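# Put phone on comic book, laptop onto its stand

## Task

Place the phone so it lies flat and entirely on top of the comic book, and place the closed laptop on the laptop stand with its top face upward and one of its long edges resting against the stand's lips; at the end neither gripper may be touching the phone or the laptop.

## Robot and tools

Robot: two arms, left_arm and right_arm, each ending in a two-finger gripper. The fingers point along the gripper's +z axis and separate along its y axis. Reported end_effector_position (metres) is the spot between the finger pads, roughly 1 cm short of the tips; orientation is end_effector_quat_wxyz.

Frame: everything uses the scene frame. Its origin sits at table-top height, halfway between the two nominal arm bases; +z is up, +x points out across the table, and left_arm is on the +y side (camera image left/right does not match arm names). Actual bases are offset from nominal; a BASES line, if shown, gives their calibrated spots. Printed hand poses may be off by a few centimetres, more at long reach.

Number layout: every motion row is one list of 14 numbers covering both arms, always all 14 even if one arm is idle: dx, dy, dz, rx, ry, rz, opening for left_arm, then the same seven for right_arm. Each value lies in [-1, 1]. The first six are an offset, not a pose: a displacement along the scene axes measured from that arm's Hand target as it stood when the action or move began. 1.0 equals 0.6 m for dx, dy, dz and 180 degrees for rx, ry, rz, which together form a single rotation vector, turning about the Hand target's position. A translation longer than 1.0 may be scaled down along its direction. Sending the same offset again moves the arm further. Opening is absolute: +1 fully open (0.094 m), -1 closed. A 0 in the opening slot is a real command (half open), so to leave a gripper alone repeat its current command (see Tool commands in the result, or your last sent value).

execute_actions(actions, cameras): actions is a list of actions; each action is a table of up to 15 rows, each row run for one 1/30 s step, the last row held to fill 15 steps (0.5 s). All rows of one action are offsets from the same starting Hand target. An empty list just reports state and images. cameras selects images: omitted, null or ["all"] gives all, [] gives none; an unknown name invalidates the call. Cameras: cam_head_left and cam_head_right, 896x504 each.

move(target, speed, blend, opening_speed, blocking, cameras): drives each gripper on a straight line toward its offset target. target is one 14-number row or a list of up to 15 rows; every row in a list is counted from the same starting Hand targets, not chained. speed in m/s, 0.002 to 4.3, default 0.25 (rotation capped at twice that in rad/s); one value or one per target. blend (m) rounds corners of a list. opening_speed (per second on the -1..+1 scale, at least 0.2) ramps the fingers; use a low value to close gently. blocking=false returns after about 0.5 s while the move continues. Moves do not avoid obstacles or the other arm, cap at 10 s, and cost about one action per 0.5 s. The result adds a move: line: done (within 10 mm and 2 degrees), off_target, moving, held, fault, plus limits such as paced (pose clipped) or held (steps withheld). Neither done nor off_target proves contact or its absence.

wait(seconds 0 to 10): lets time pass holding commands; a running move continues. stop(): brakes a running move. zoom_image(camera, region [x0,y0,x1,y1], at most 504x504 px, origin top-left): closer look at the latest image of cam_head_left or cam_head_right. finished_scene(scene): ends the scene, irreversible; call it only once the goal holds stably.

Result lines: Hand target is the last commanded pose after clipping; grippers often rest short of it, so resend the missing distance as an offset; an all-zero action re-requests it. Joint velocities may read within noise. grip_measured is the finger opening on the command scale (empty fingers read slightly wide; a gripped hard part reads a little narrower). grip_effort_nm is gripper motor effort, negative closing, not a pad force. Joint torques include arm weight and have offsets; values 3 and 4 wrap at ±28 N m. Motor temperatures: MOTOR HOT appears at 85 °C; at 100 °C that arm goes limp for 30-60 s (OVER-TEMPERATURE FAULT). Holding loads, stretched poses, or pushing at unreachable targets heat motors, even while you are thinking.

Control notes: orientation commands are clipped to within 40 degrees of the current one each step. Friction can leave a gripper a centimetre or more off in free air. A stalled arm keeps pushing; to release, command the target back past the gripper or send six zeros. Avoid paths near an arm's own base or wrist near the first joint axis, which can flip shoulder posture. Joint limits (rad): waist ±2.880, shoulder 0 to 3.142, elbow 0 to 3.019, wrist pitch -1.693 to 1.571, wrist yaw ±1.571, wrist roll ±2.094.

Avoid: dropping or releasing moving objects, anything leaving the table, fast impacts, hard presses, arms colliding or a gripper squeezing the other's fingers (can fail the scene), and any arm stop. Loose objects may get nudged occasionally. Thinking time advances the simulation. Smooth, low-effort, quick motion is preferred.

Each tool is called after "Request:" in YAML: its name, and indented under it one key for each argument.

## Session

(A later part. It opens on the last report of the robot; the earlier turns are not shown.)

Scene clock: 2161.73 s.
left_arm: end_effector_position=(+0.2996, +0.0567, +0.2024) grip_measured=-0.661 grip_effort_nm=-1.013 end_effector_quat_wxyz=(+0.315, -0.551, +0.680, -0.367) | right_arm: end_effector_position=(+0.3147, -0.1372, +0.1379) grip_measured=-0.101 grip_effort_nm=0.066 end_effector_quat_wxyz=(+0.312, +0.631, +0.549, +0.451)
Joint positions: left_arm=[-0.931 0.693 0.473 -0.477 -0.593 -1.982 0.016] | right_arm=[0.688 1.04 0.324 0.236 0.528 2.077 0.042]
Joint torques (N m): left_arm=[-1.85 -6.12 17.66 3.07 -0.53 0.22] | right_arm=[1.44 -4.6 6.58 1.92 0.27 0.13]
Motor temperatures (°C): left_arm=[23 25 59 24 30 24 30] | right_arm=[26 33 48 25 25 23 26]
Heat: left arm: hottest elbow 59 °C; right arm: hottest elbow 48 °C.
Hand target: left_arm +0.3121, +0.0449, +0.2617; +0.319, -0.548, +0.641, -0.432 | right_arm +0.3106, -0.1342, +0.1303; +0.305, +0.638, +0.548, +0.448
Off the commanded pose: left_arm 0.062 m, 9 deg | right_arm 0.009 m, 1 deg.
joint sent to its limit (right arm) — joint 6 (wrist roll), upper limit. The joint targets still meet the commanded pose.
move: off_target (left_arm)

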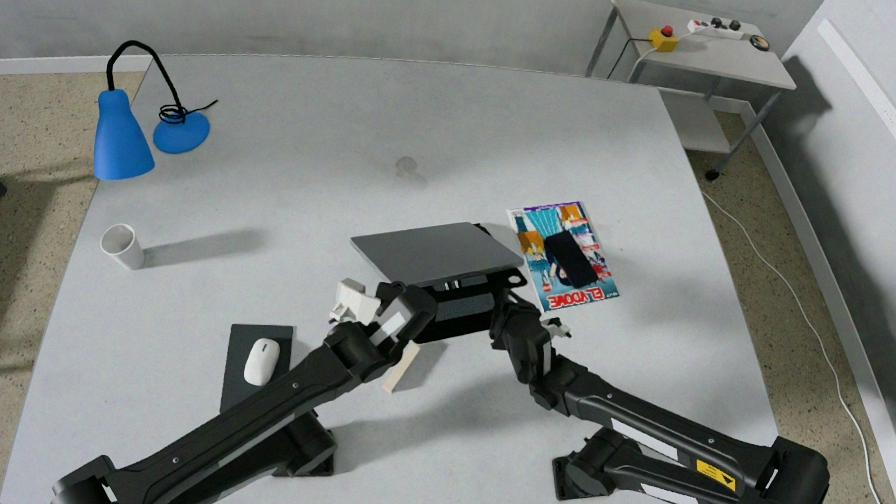

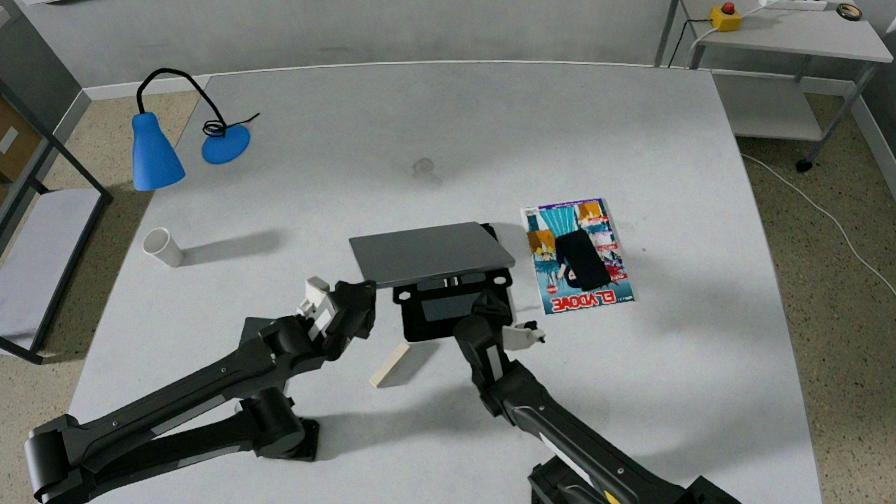

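Request:
move:
  target:
    - [0,0,0,0,0,0,-0.8,0.0,0.01,0.06,0,0,0,-0.1]
    - [0,0,0,0,0,0,-0.8,0.0,0.01,0.02,0,0,0,-0.1]
  speed: 0.15
  cameras: []

Request:
move:
  target: [0,0,0,0,0,0,-0.8,0.055,0.0,0.0,0,0,0,-0.1]
  speed: 0.1

Request:
zoom_image:
  camera: "cam_head_left"
  region: [425, 225, 585, 345]

Request:
zoom_image:
  camera: "cam_head_right"
  region: [405, 225, 565, 345]

Scene clock: 2168.30 s.
left_arm: end_effector_position=(+0.2996, +0.0567, +0.2028) grip_measured=-0.661 grip_effort_nm=-1.009 end_effector_quat_wxyz=(+0.315, -0.551, +0.679, -0.368) | right_arm: end_effector_position=(+0.3079, -0.1368, +0.1377) grip_measured=-0.101 grip_effort_nm=0.066 end_effector_quat_wxyz=(+0.312, +0.629, +0.558, +0.442)
Joint positions: left_arm=[-0.931 0.692 0.473 -0.477 -0.593 -1.982 0.016] | right_arm=[0.705 1.013 0.324 0.184 0.54 2.077 0.042]
Joint torques (N m): left_arm=[-0.97 -7.36 17.61 3.07 -0.54 0.21] | right_arm=[1.38 -4.31 8.49 2.06 0.28 0.13]
Motor temperatures (°C): left_arm=[23 25 57 24 29 24 30] | right_arm=[26 32 47 25 25 23 26]
Heat: left arm: hottest elbow 57 °C; right arm: hottest elbow 47 °C.
Hand target: left_arm +0.3121, +0.0449, +0.2617; +0.319, -0.548, +0.641, -0.432 | right_arm +0.3106, -0.1282, +0.1424; +0.305, +0.638, +0.548, +0.448
Off the commanded pose: left_arm 0.061 m, 9 deg | right_arm 0.010 m, 2 deg.
joint sent to its limit (right arm) — joint 6 (wrist roll), upper limit. The joint targets still meet the commanded pose.
move: off_target (left_arm)
No camera images: "cameras" was empty.

Scene clock: 2169.53 s.
left_arm: end_effector_position=(+0.2996, +0.0567, +0.2028) grip_measured=-0.661 grip_effort_nm=-1.009 end_effector_quat_wxyz=(+0.315, -0.551, +0.679, -0.368) | right_arm: end_effector_position=(+0.3220, -0.1384, +0.1197) grip_measured=-0.101 grip_effort_nm=0.061 end_effector_quat_wxyz=(+0.302, +0.639, +0.565, +0.426)
Joint positions: left_arm=[-0.931 0.692 0.473 -0.477 -0.593 -1.982 0.016] | right_arm=[0.658 1.101 0.343 0.217 0.489 2.077 0.042]
Joint torques (N m): left_arm=[-1.49 -6.71 17.42 3.04 -0.5 0.24] | right_arm=[-0.44 -5.13 11.08 2.11 0.14 0.07]
Motor temperatures (°C): left_arm=[23 25 57 24 29 24 30] | right_arm=[26 32 47 25 25 23 26]
Heat: left arm: hottest elbow 57 °C; right arm: hottest elbow 47 °C.
Hand target: left_arm +0.3121, +0.0448, +0.2617; +0.319, -0.548, +0.641, -0.432 | right_arm +0.3437, -0.1282, +0.1424; +0.305, +0.638, +0.547, +0.448
Off the commanded pose: left_arm 0.061 m, 9 deg | right_arm 0.033 m, 3 deg.
move: off_target (left_arm, right_arm)

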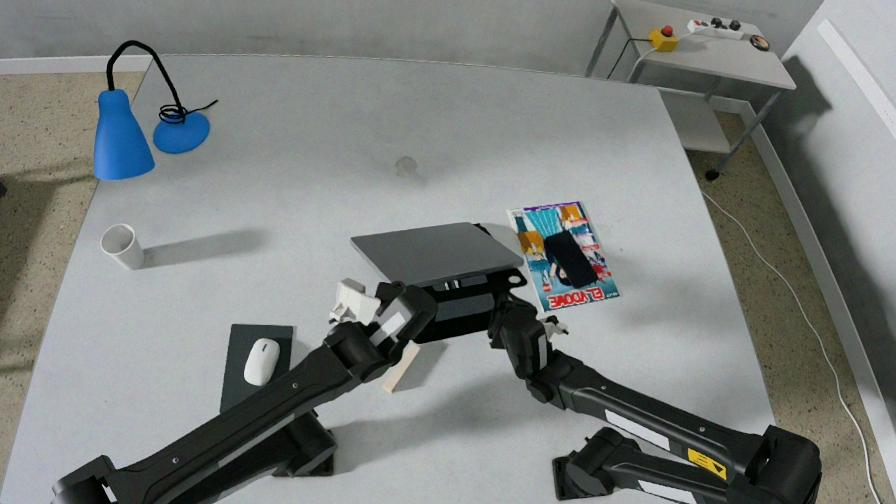

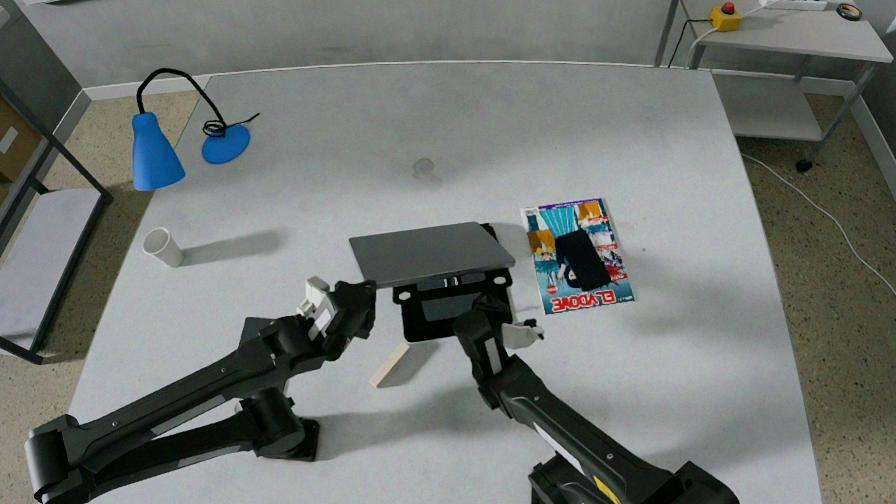

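Scaled by 3.150.

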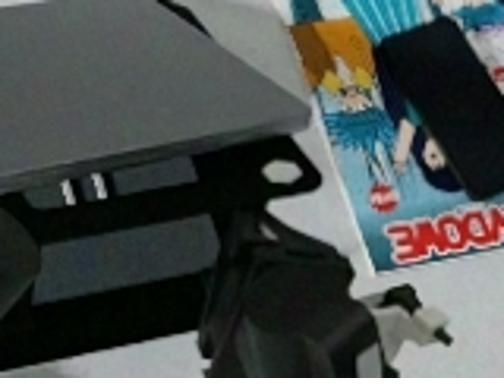

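Scaled by 3.150.

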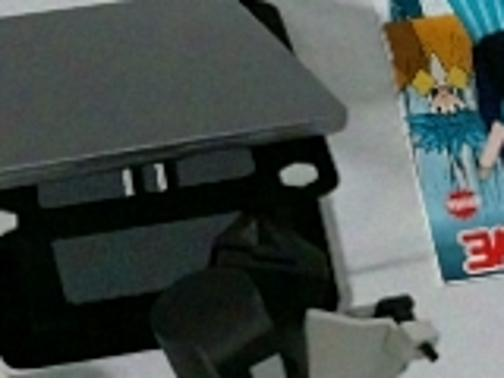

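Request:
move:
  target:
    - [0,0,0,0,0,0,-0.8,-0.02,0.01,0.09,0,0,0,-0.1]
    - [0,0,0,0,0,0,-0.8,-0.02,0.01,0.03,0,0,0,-0.1]
  speed: 0.15
  cameras: []

Scene clock: 2172.93 s.
left_arm: end_effector_position=(+0.2996, +0.0567, +0.2028) grip_measured=-0.661 grip_effort_nm=-1.004 end_effector_quat_wxyz=(+0.315, -0.551, +0.679, -0.368) | right_arm: end_effector_position=(+0.3277, -0.1312, +0.1540) grip_measured=-0.101 grip_effort_nm=0.066 end_effector_quat_wxyz=(+0.310, +0.636, +0.555, +0.438)
Joint positions: left_arm=[-0.931 0.692 0.473 -0.477 -0.593 -1.982 0.016] | right_arm=[0.674 1.037 0.398 0.131 0.516 2.077 0.042]
Joint torques (N m): left_arm=[-1.55 -6.42 17.58 3.21 -0.54 0.23] | right_arm=[1.32 -5.19 8.96 1.94 0.26 0.13]
Motor temperatures (°C): left_arm=[22 25 57 24 29 24 30] | right_arm=[26 32 47 25 25 23 26]
Heat: left arm: hottest elbow 57 °C; right arm: hottest elbow 47 °C.
Hand target: left_arm +0.3121, +0.0448, +0.2617; +0.319, -0.548, +0.641, -0.432 | right_arm +0.3316, -0.1222, +0.1604; +0.305, +0.638, +0.548, +0.448
Off the commanded pose: left_arm 0.061 m, 9 deg | right_arm 0.012 m, 1 deg.
joint sent to its limit (right arm) — joint 6 (wrist roll), upper limit. The joint targets still meet the commanded pose.
move: off_target (left_arm, right_arm)
No camera images: "cameras" was empty.

Request:
move:
  target: [0,0,0,0,0,0,-0.8,0.06,0.0,0.01,0,0,0,-0.1]
  speed: 0.08

Request:
zoom_image:
  camera: "cam_head_left"
  region: [425, 225, 585, 345]

Request:
zoom_image:
  camera: "cam_head_right"
  region: [405, 225, 565, 345]

Scene clock: 2176.80 s.
left_arm: end_effector_position=(+0.2996, +0.0568, +0.2029) grip_measured=-0.661 grip_effort_nm=-1.009 end_effector_quat_wxyz=(+0.315, -0.551, +0.679, -0.368) | right_arm: end_effector_position=(+0.3454, -0.1315, +0.1420) grip_measured=-0.101 grip_effort_nm=0.061 end_effector_quat_wxyz=(+0.300, +0.641, +0.563, +0.426)
Joint positions: left_arm=[-0.931 0.692 0.473 -0.477 -0.593 -1.982 0.016] | right_arm=[0.625 1.113 0.427 0.15 0.46 2.065 0.042]
Joint torques (N m): left_arm=[-0.5 -6.89 17.54 3.21 -0.52 0.23] | right_arm=[-0.38 -5.95 11.66 1.94 0.13 -0.01]
Motor temperatures (°C): left_arm=[22 25 56 24 29 24 30] | right_arm=[26 32 47 25 25 23 26]
Heat: left arm: hottest elbow 56 °C; right arm: hottest elbow 47 °C.
Hand target: left_arm +0.3120, +0.0448, +0.2617; +0.319, -0.548, +0.641, -0.432 | right_arm +0.3677, -0.1222, +0.1664; +0.305, +0.638, +0.548, +0.448
Off the commanded pose: left_arm 0.061 m, 9 deg | right_arm 0.034 m, 3 deg.
move: off_target (left_arm, right_arm)

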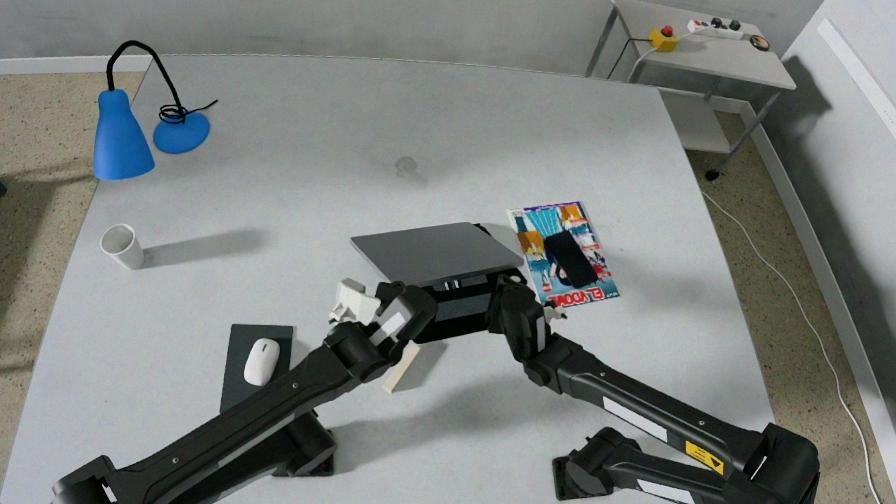

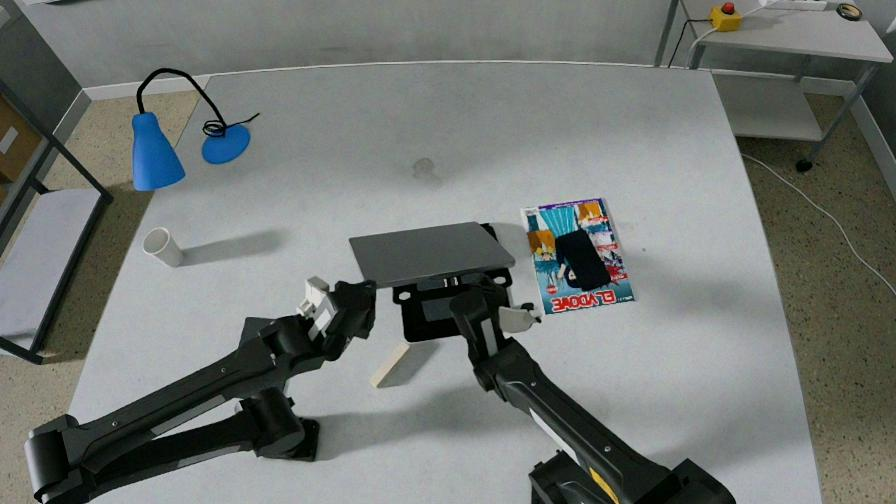

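Scaled by 3.150.

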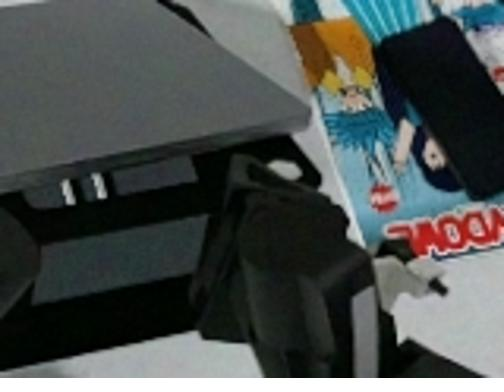

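Scaled by 3.150.

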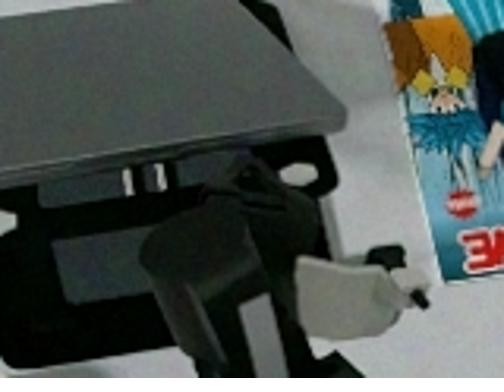

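Request:
move:
  target: [0,0,0,0,0,0,-0.8,0.04,0.0,0.028,0,0,0,-0.1]
  speed: 0.08

Request:
zoom_image:
  camera: "cam_head_left"
  region: [425, 225, 585, 345]

Request:
zoom_image:
  camera: "cam_head_right"
  region: [405, 225, 565, 345]

Scene clock: 2179.73 s.
left_arm: end_effector_position=(+0.2996, +0.0568, +0.2029) grip_measured=-0.661 grip_effort_nm=-1.009 end_effector_quat_wxyz=(+0.315, -0.551, +0.679, -0.368) | right_arm: end_effector_position=(+0.3620, -0.1300, +0.1499) grip_measured=-0.101 grip_effort_nm=0.037 end_effector_quat_wxyz=(+0.294, +0.641, +0.567, +0.426)
Joint positions: left_arm=[-0.931 0.692 0.473 -0.477 -0.593 -1.982 0.016] | right_arm=[0.588 1.137 0.473 0.132 0.416 2.046 0.042]
Joint torques (N m): left_arm=[-1.2 -7 17.72 3.19 -0.53 0.16] | right_arm=[-0.91 -6.83 13.37 1.36 0.28 -0.01]
Motor temperatures (°C): left_arm=[22 25 56 24 29 24 30] | right_arm=[26 32 47 25 25 23 26]
Heat: left arm: hottest elbow 56 °C; right arm: hottest elbow 47 °C.
Hand target: left_arm +0.3120, +0.0448, +0.2617; +0.319, -0.548, +0.641, -0.432 | right_arm +0.3916, -0.1223, +0.1831; +0.305, +0.638, +0.548, +0.448
Off the commanded pose: left_arm 0.061 m, 9 deg | right_arm 0.045 m, 4 deg.
move: off_target (left_arm, right_arm)

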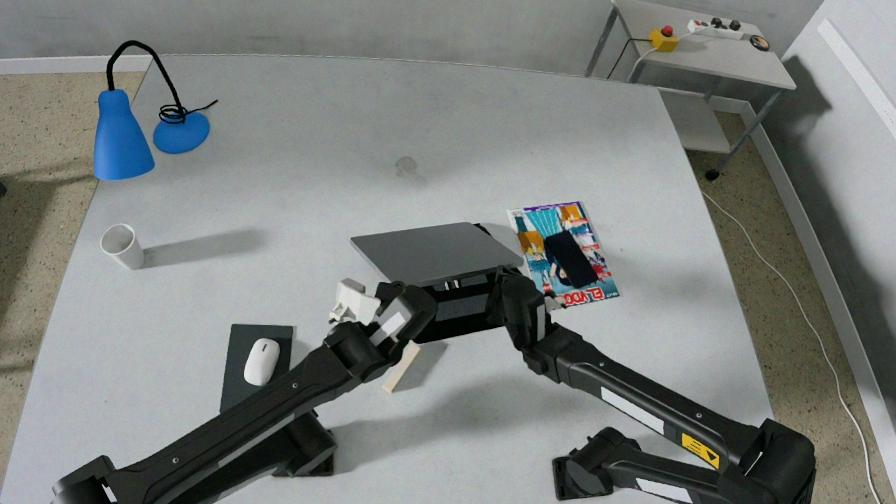

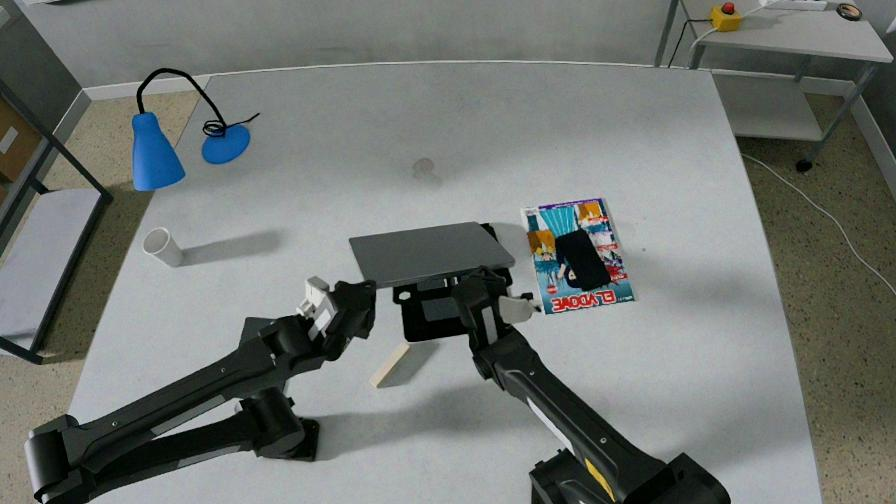

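Scaled by 3.150.

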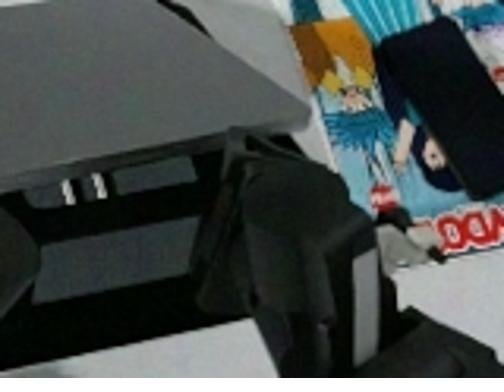

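Scaled by 3.150.

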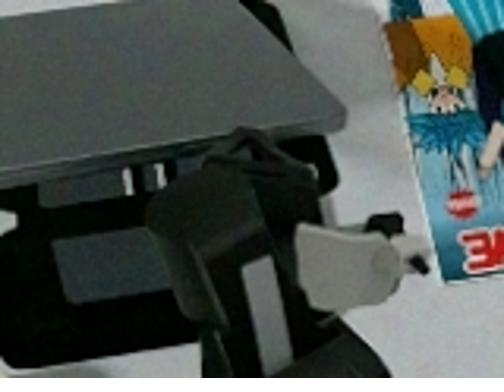

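Request:
move:
  target: [0,0,0,0,0,0,-0.8,0.018,0.0,0.008,0,0,0,-0.1]
  speed: 0.08

Request:
zoom_image:
  camera: "cam_head_right"
  region: [405, 225, 565, 345]

Scene clock: 2183.87 s.
left_arm: end_effector_position=(+0.2996, +0.0568, +0.2029) grip_measured=-0.661 grip_effort_nm=-1.009 end_effector_quat_wxyz=(+0.315, -0.551, +0.679, -0.368) | right_arm: end_effector_position=(+0.3670, -0.1298, +0.1475) grip_measured=-0.101 grip_effort_nm=0.042 end_effector_quat_wxyz=(+0.290, +0.641, +0.573, +0.420)
Joint positions: left_arm=[-0.931 0.692 0.473 -0.477 -0.593 -1.982 0.016] | right_arm=[0.575 1.153 0.488 0.118 0.398 2.039 0.042]
Joint torques (N m): left_arm=[-1.2 -6.36 17.66 3.23 -0.59 0.21] | right_arm=[-1.2 -7.3 14.08 1.52 0.35 -0.03]
Motor temperatures (°C): left_arm=[22 25 55 24 29 24 30] | right_arm=[26 32 48 25 25 23 26]
Heat: left arm: hottest elbow 55 °C; right arm: hottest elbow 48 °C.
Hand target: left_arm +0.3120, +0.0448, +0.2617; +0.319, -0.548, +0.641, -0.432 | right_arm +0.4024, -0.1223, +0.1878; +0.305, +0.638, +0.548, +0.447
Off the commanded pose: left_arm 0.061 m, 9 deg | right_arm 0.054 m, 5 deg.
move: off_target (left_arm, right_arm)

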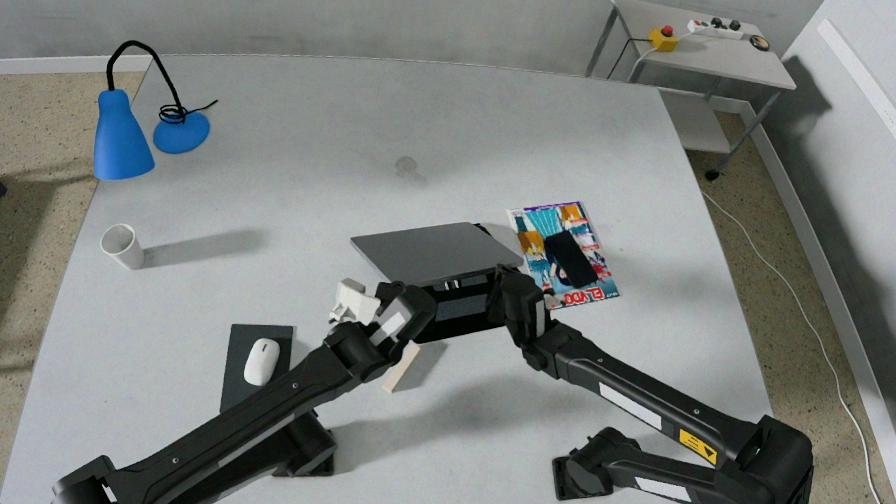

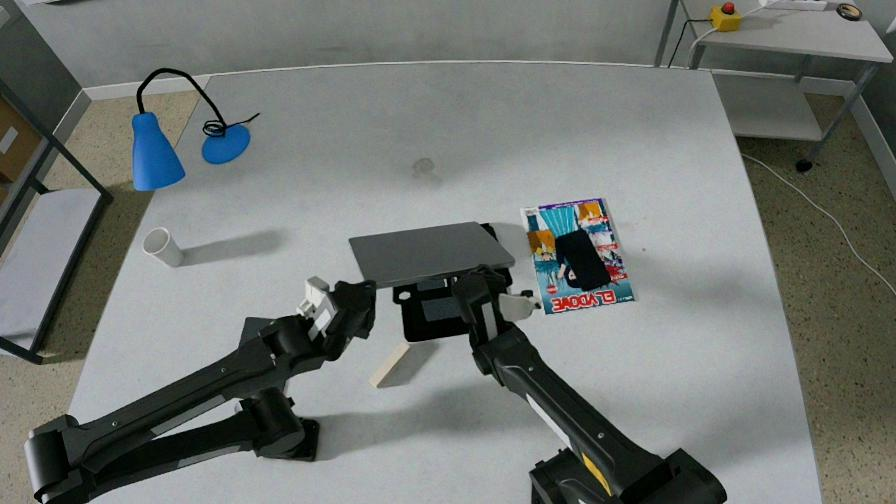

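Scaled by 3.150.

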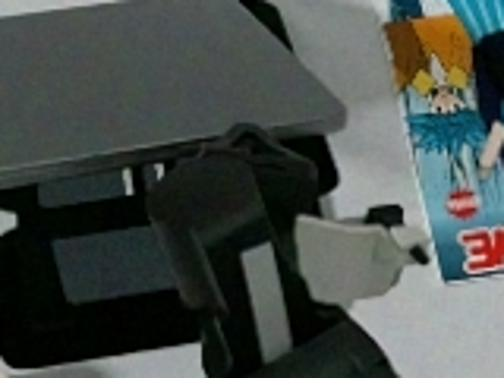

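Close.

Request:
move:
  target: [0,0,0,0,0,0,-0.8,0,0.0,-0.01,0,0,0,-0.8]
  speed: 0.08
  opening_speed: 0.6

Request:
zoom_image:
  camera: "cam_head_right"
  region: [355, 205, 565, 345]

Scene clock: 2187.33 s.
left_arm: end_effector_position=(+0.2995, +0.0567, +0.2029) grip_measured=-0.661 grip_effort_nm=-1.009 end_effector_quat_wxyz=(+0.313, -0.554, +0.678, -0.369) | right_arm: end_effector_position=(+0.3666, -0.1285, +0.1359) grip_measured=-0.783 grip_effort_nm=-1.023 end_effector_quat_wxyz=(+0.291, +0.635, +0.591, +0.404)
Joint positions: left_arm=[-0.931 0.692 0.473 -0.477 -0.593 -1.988 0.016] | right_arm=[0.575 1.179 0.488 0.115 0.389 2.01 0.01]
Joint torques (N m): left_arm=[-0.56 -7.12 17.78 3.28 -0.59 0.26] | right_arm=[-1.32 -8.64 13.18 2.35 0.64 0.25]
Motor temperatures (°C): left_arm=[22 25 55 24 29 24 30] | right_arm=[26 32 48 25 25 23 26]
Heat: left arm: hottest elbow 55 °C; right arm: hottest elbow 48 °C.
Hand target: left_arm +0.3120, +0.0448, +0.2617; +0.319, -0.548, +0.641, -0.432 | right_arm +0.4024, -0.1223, +0.1818; +0.305, +0.638, +0.548, +0.447
Off the commanded pose: left_arm 0.061 m, 8 deg | right_arm 0.059 m, 7 deg.
move: off_target (left_arm, right_arm)

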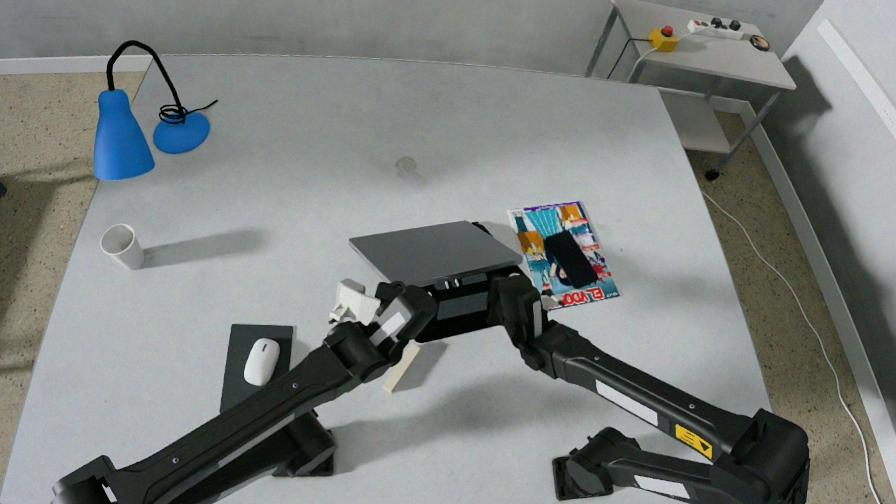

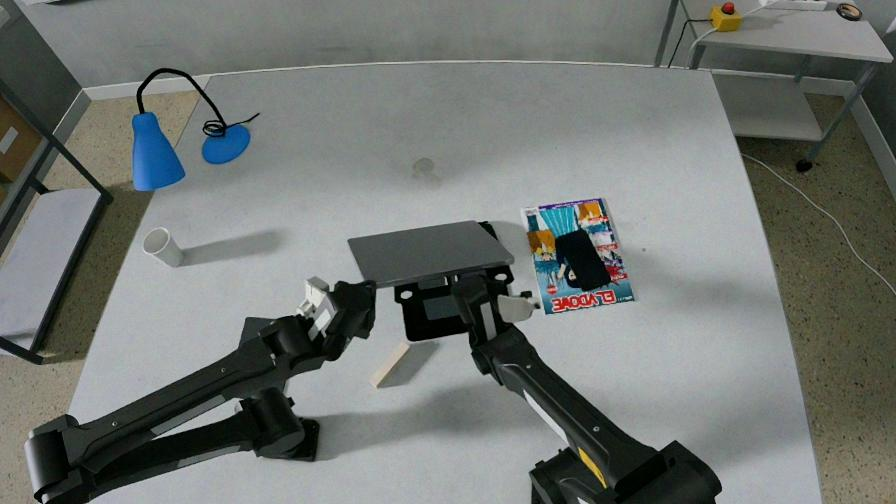

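Scaled by 2.400.

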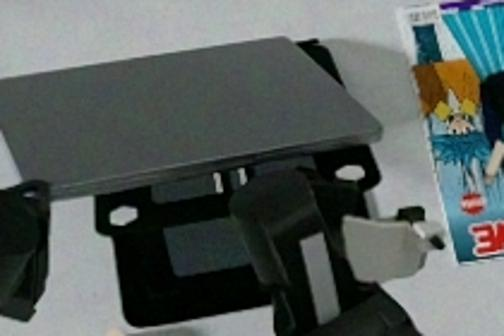

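Request:
move:
  target: [0,0,0,0,0,0,-0.8,-0.02,0.0,0.05,0,0,0,-0.8]
  speed: 0.08

Request:
zoom_image:
  camera: "cam_head_right"
  region: [355, 205, 565, 345]

Request:
zoom_image:
  camera: "cam_head_left"
  region: [355, 205, 565, 345]

Scene clock: 2191.63 s.
left_arm: end_effector_position=(+0.2995, +0.0567, +0.2029) grip_measured=-0.661 grip_effort_nm=-1.004 end_effector_quat_wxyz=(+0.313, -0.554, +0.678, -0.369) | right_arm: end_effector_position=(+0.3557, -0.1373, +0.1380) grip_measured=-0.790 grip_effort_nm=-1.038 end_effector_quat_wxyz=(+0.289, +0.643, +0.597, +0.383)
Joint positions: left_arm=[-0.931 0.692 0.473 -0.477 -0.593 -1.988 0.016] | right_arm=[0.575 1.127 0.489 0.012 0.398 2.02 0.01]
Joint torques (N m): left_arm=[-0.73 -6.65 17.37 3.14 -0.6 0.32] | right_arm=[0.09 -11.69 15.04 1.62 0.9 0.24]
Motor temperatures (°C): left_arm=[22 25 55 24 29 24 30] | right_arm=[26 33 48 25 25 23 26]
Heat: left arm: hottest elbow 55 °C; right arm: hottest elbow 48 °C.
Hand target: left_arm +0.3120, +0.0447, +0.2617; +0.319, -0.548, +0.641, -0.432 | right_arm +0.3904, -0.1223, +0.2119; +0.305, +0.638, +0.547, +0.448
Off the commanded pose: left_arm 0.061 m, 8 deg | right_arm 0.083 m, 10 deg.
move: off_target (left_arm, right_arm)

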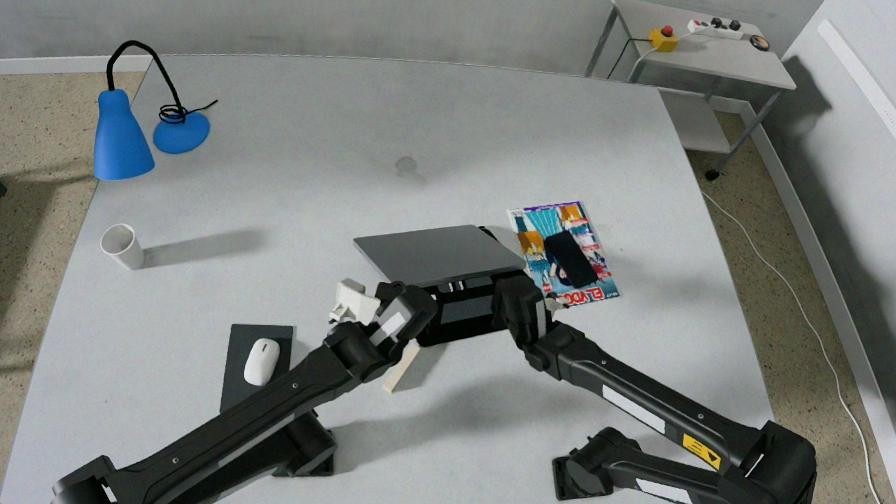

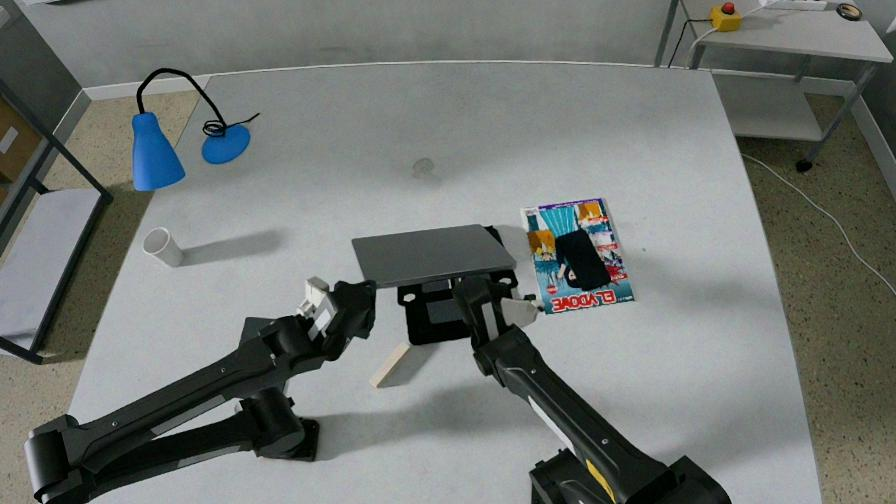

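Scaled by 2.400.

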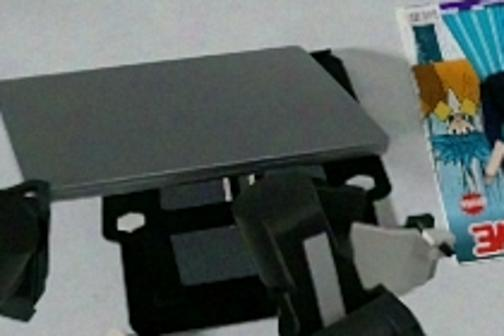

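Scaled by 2.400.

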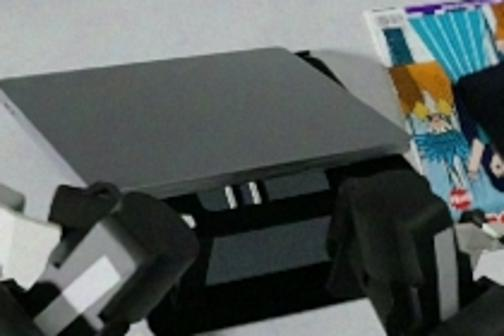

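Request:
move:
  target:
    - [0,0,0,0,0,0,-0.8,-0.03,0,-0.09,0,0,0,-0.8]
    - [0,-0.07,0.03,0,0,0,-0.8,-0.03,0,-0.09,0,0,0,-0.8]
  speed: 0.1

Request:
zoom_image:
  camera: "cam_head_right"
  region: [355, 205, 565, 345]

Request:
zoom_image:
  camera: "cam_head_left"
  region: [355, 205, 565, 345]

Scene clock: 2199.17 s.
left_arm: end_effector_position=(+0.2941, +0.0443, +0.1978) grip_measured=-0.661 grip_effort_nm=-1.009 end_effector_quat_wxyz=(+0.328, -0.559, +0.672, -0.358) | right_arm: end_effector_position=(+0.3604, -0.1304, +0.1353) grip_measured=-0.789 grip_effort_nm=-1.038 end_effector_quat_wxyz=(+0.302, +0.638, +0.578, +0.410)
Joint positions: left_arm=[-1.011 0.753 0.489 -0.49 -0.689 -2.062 0.016] | right_arm=[0.596 1.171 0.464 0.147 0.434 2.029 0.01]
Joint torques (N m): left_arm=[-4.07 -3.66 24.25 2.21 -0.43 0.27] | right_arm=[0.73 -8.35 8.8 3.44 0.6 0.32]
Motor temperatures (°C): left_arm=[22 25 55 24 29 24 30] | right_arm=[26 33 49 25 26 23 26]
Heat: left arm: hottest elbow 55 °C; right arm: hottest elbow 49 °C.
Hand target: left_arm +0.3121, +0.0028, +0.2799; +0.319, -0.548, +0.641, -0.432 | right_arm +0.3725, -0.1222, +0.1580; +0.305, +0.638, +0.548, +0.448
Off the commanded pose: left_arm 0.094 m, 9 deg | right_arm 0.027 m, 6 deg.
move: off_target (left_arm, right_arm)

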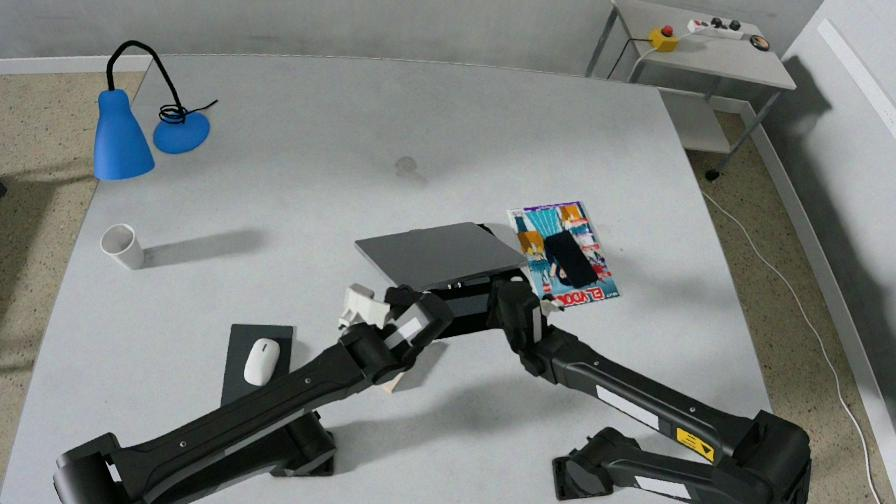

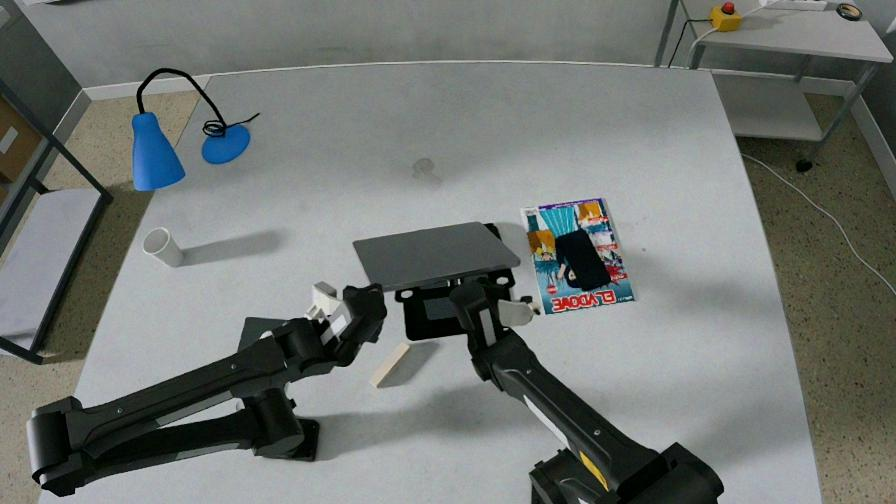

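Scaled by 2.400.

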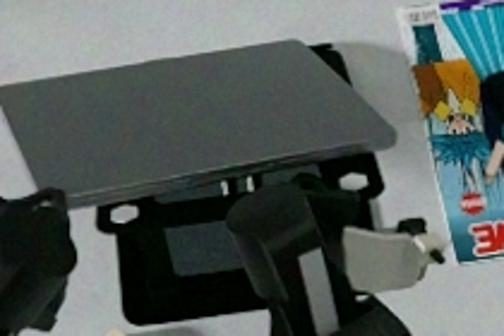

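Scaled by 2.400.

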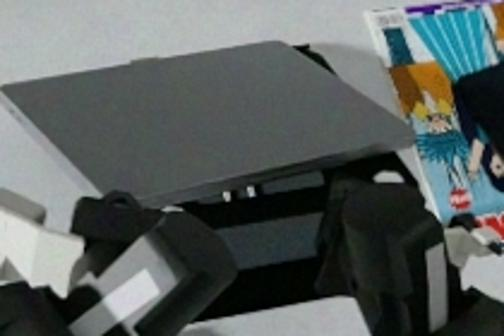

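Request:
move:
  target: [0,-0.08,0,0,0,0,-0.8,0,0,0,0,0,0,-0.8]
  speed: 0.1

Request:
zoom_image:
  camera: "cam_head_right"
  region: [355, 205, 565, 345]

Request:
zoom_image:
  camera: "cam_head_left"
  region: [355, 205, 565, 345]

Scene clock: 2203.53 s.
left_arm: end_effector_position=(+0.2933, +0.0060, +0.2026) grip_measured=-0.661 grip_effort_nm=-1.009 end_effector_quat_wxyz=(+0.339, -0.545, +0.683, -0.348) | right_arm: end_effector_position=(+0.3615, -0.1324, +0.1350) grip_measured=-0.797 grip_effort_nm=-1.038 end_effector_quat_wxyz=(+0.308, +0.640, +0.574, +0.407)
Joint positions: left_arm=[-1.104 0.886 0.568 -0.499 -0.763 -2.107 0.016] | right_arm=[0.596 1.176 0.464 0.152 0.449 2.029 0.01]
Joint torques (N m): left_arm=[-2.73 -6.01 23.58 3.48 -0.47 0.06] | right_arm=[0.79 -8.76 8.77 3.28 0.11 0.31]
Motor temperatures (°C): left_arm=[22 25 57 24 29 24 30] | right_arm=[26 33 49 25 26 23 27]
Heat: left arm: hottest elbow 57 °C; right arm: hottest elbow 49 °C.
Hand target: left_arm +0.3121, -0.0452, +0.2797; +0.319, -0.548, +0.641, -0.432 | right_arm +0.3725, -0.1222, +0.1580; +0.305, +0.638, +0.548, +0.448
Off the commanded pose: left_arm 0.095 m, 11 deg | right_arm 0.027 m, 6 deg.
joint sent to its limit (left arm) — joint 6 (wrist roll), lower limit. The joint targets are off in position, not in orientation.
move: off_target (left_arm, right_arm)

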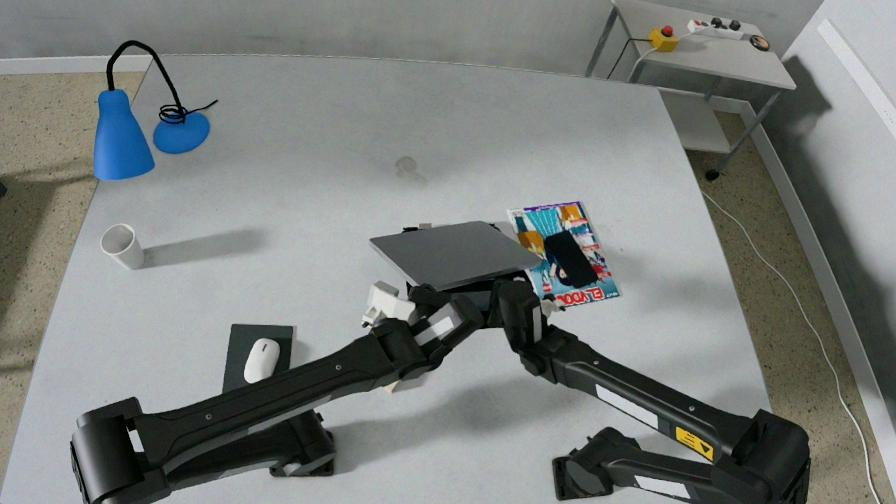

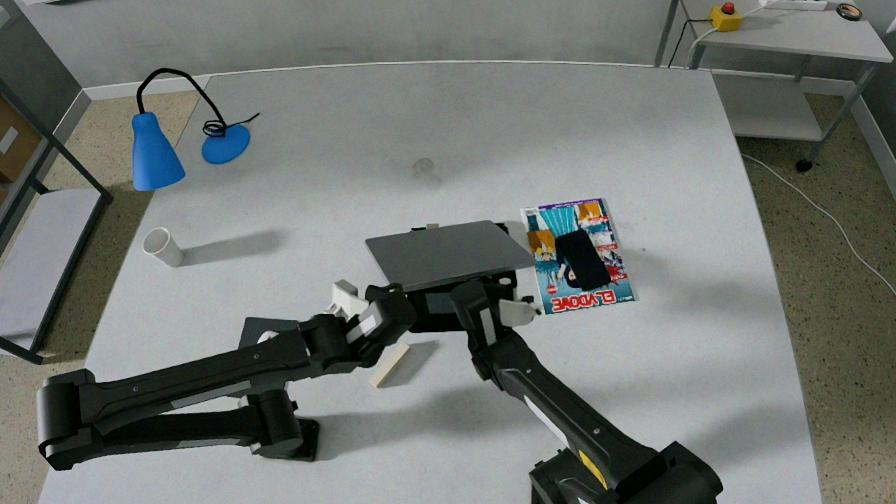

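Scaled by 2.400.

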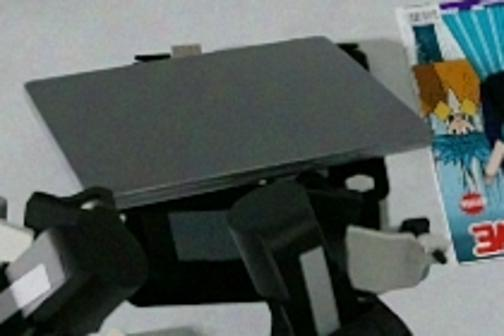

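Scaled by 2.400.

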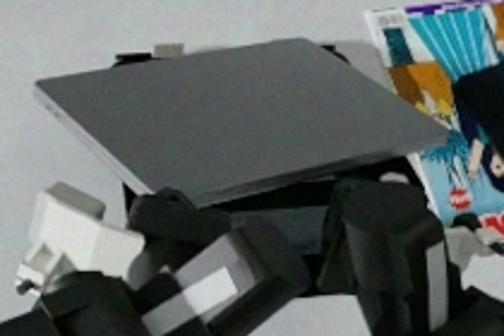

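Request:
move:
  target: [0.0,0.04,0,0,0,-0.08,-0.8,0,0,0,0,0,0,-0.8]
  speed: 0.1

Request:
zoom_image:
  camera: "cam_head_right"
  region: [355, 205, 565, 345]

Request:
zoom_image:
  camera: "cam_head_left"
  region: [355, 205, 565, 345]

Scene clock: 2212.90 s.
left_arm: end_effector_position=(+0.2997, -0.0063, +0.2238) grip_measured=-0.661 grip_effort_nm=-1.009 end_effector_quat_wxyz=(+0.252, -0.486, +0.735, -0.401) | right_arm: end_effector_position=(+0.3615, -0.1324, +0.1350) grip_measured=-0.797 grip_effort_nm=-1.043 end_effector_quat_wxyz=(+0.308, +0.640, +0.575, +0.407)
Joint positions: left_arm=[-0.967 0.789 0.568 -0.427 -0.421 -1.895 0.016] | right_arm=[0.596 1.176 0.464 0.152 0.449 2.029 0.01]
Joint torques (N m): left_arm=[-0.85 -7.88 16.09 4.44 0.04 0.51] | right_arm=[0.91 -8.76 8.77 3.26 0.12 0.32]
Motor temperatures (°C): left_arm=[22 25 60 24 29 24 30] | right_arm=[26 33 50 25 25 23 27]
Heat: left arm: hottest elbow 60 °C; right arm: hottest elbow 50 °C.
Hand target: left_arm +0.3120, -0.0213, +0.2797; +0.262, -0.463, +0.705, -0.469 | right_arm +0.3725, -0.1222, +0.1580; +0.305, +0.638, +0.548, +0.448
Off the commanded pose: left_arm 0.059 m, 9 deg | right_arm 0.027 m, 6 deg.
move: off_target (left_arm, right_arm)

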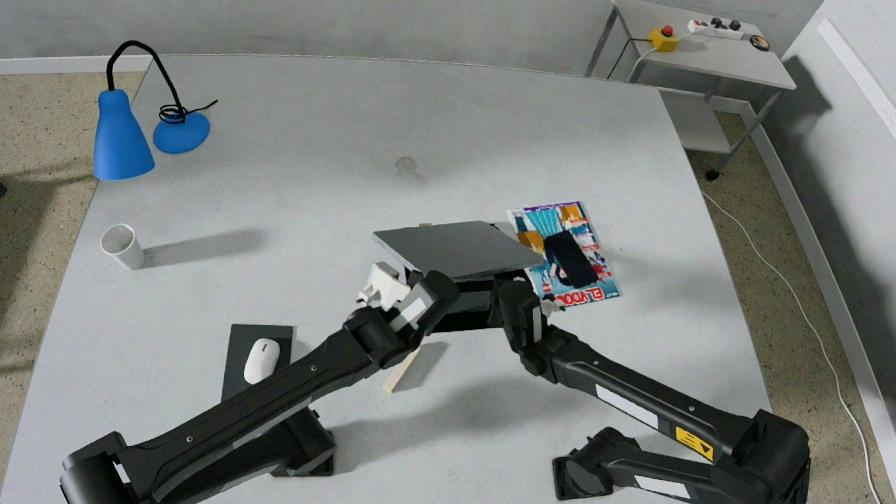

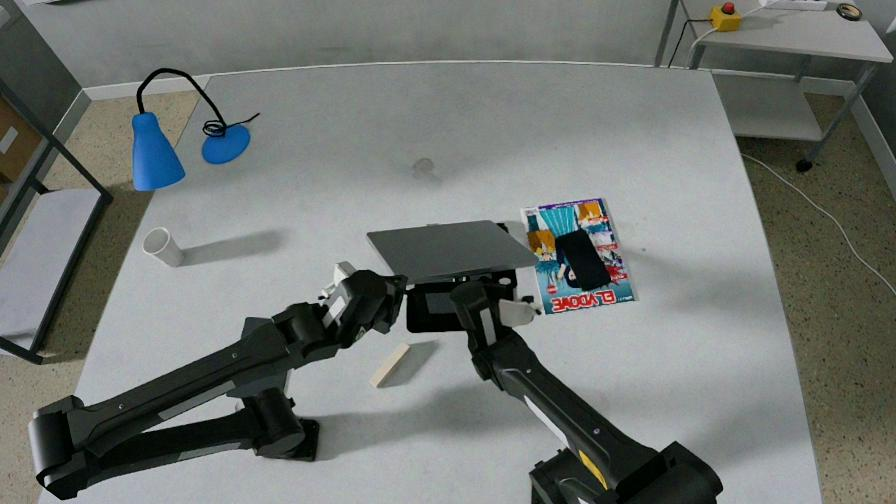

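Scaled by 2.400.

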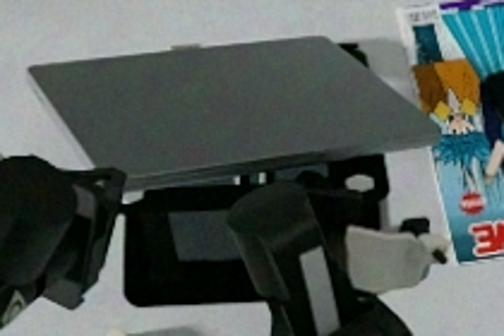

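Scaled by 2.400.

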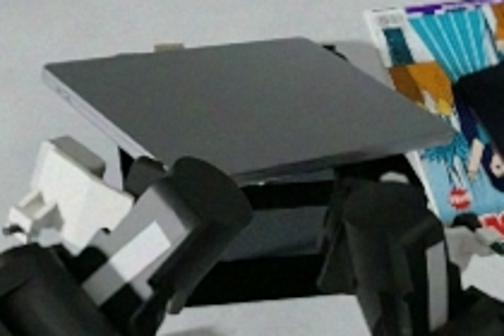

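Request:
move:
  target: [0.06,0.03,-0.12,0,0,-0.055,-0.8,0,0,0,0,0,0,-0.8]
  speed: 0.1

Request:
zoom_image:
  camera: "cam_head_right"
  region: [355, 205, 565, 345]

Request:
zoom_image:
  camera: "cam_head_left"
  region: [355, 205, 565, 345]

Scene clock: 2235.17 s.
left_arm: end_effector_position=(+0.3382, +0.0044, +0.1807) grip_measured=-0.661 grip_effort_nm=-1.009 end_effector_quat_wxyz=(+0.199, -0.431, +0.752, -0.457) | right_arm: end_effector_position=(+0.3616, -0.1314, +0.1349) grip_measured=-0.798 grip_effort_nm=-1.038 end_effector_quat_wxyz=(+0.306, +0.639, +0.575, +0.409)
Joint positions: left_arm=[-0.699 0.869 0.439 -0.097 -0.026 -1.695 0.016] | right_arm=[0.596 1.177 0.464 0.155 0.444 2.028 0.01]
Joint torques (N m): left_arm=[-0.97 -6.07 12.86 3.96 0.34 0.52] | right_arm=[0.79 -8.88 8.76 3.18 0.3 0.32]
Motor temperatures (°C): left_arm=[22 25 57 25 28 24 30] | right_arm=[26 33 50 26 25 23 27]
Heat: left arm: hottest elbow 57 °C; right arm: hottest elbow 50 °C.
Hand target: left_arm +0.3480, -0.0033, +0.2078; +0.221, -0.401, +0.742, -0.490 | right_arm +0.3725, -0.1223, +0.1580; +0.305, +0.638, +0.547, +0.448
Off the commanded pose: left_arm 0.030 m, 6 deg | right_arm 0.027 m, 5 deg.
move: off_target (left_arm, right_arm)

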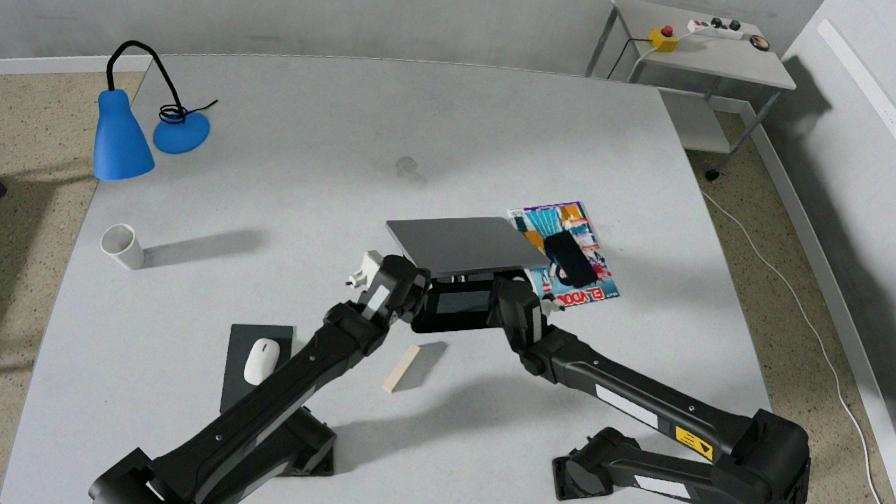

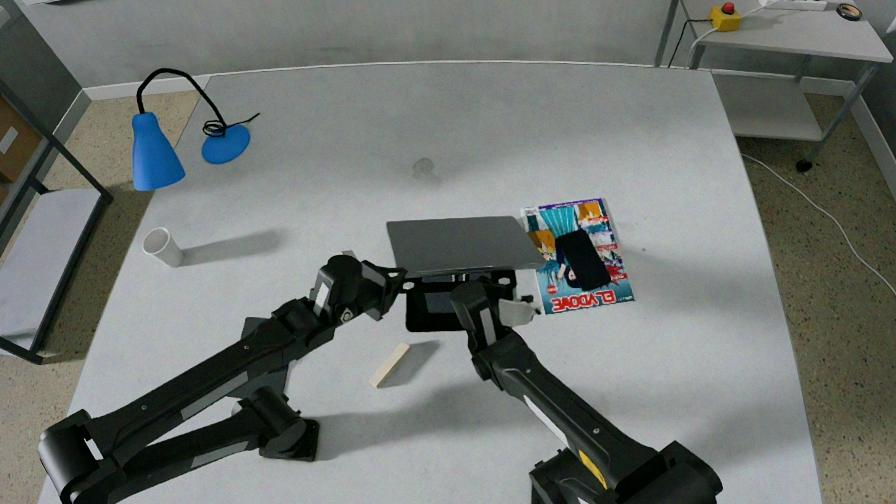

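Scaled by 2.400.

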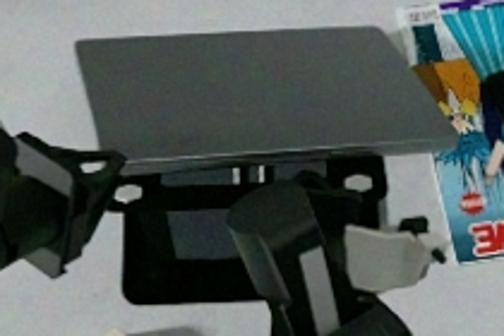

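Scaled by 2.400.

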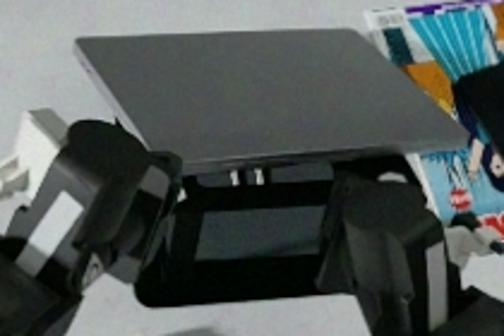

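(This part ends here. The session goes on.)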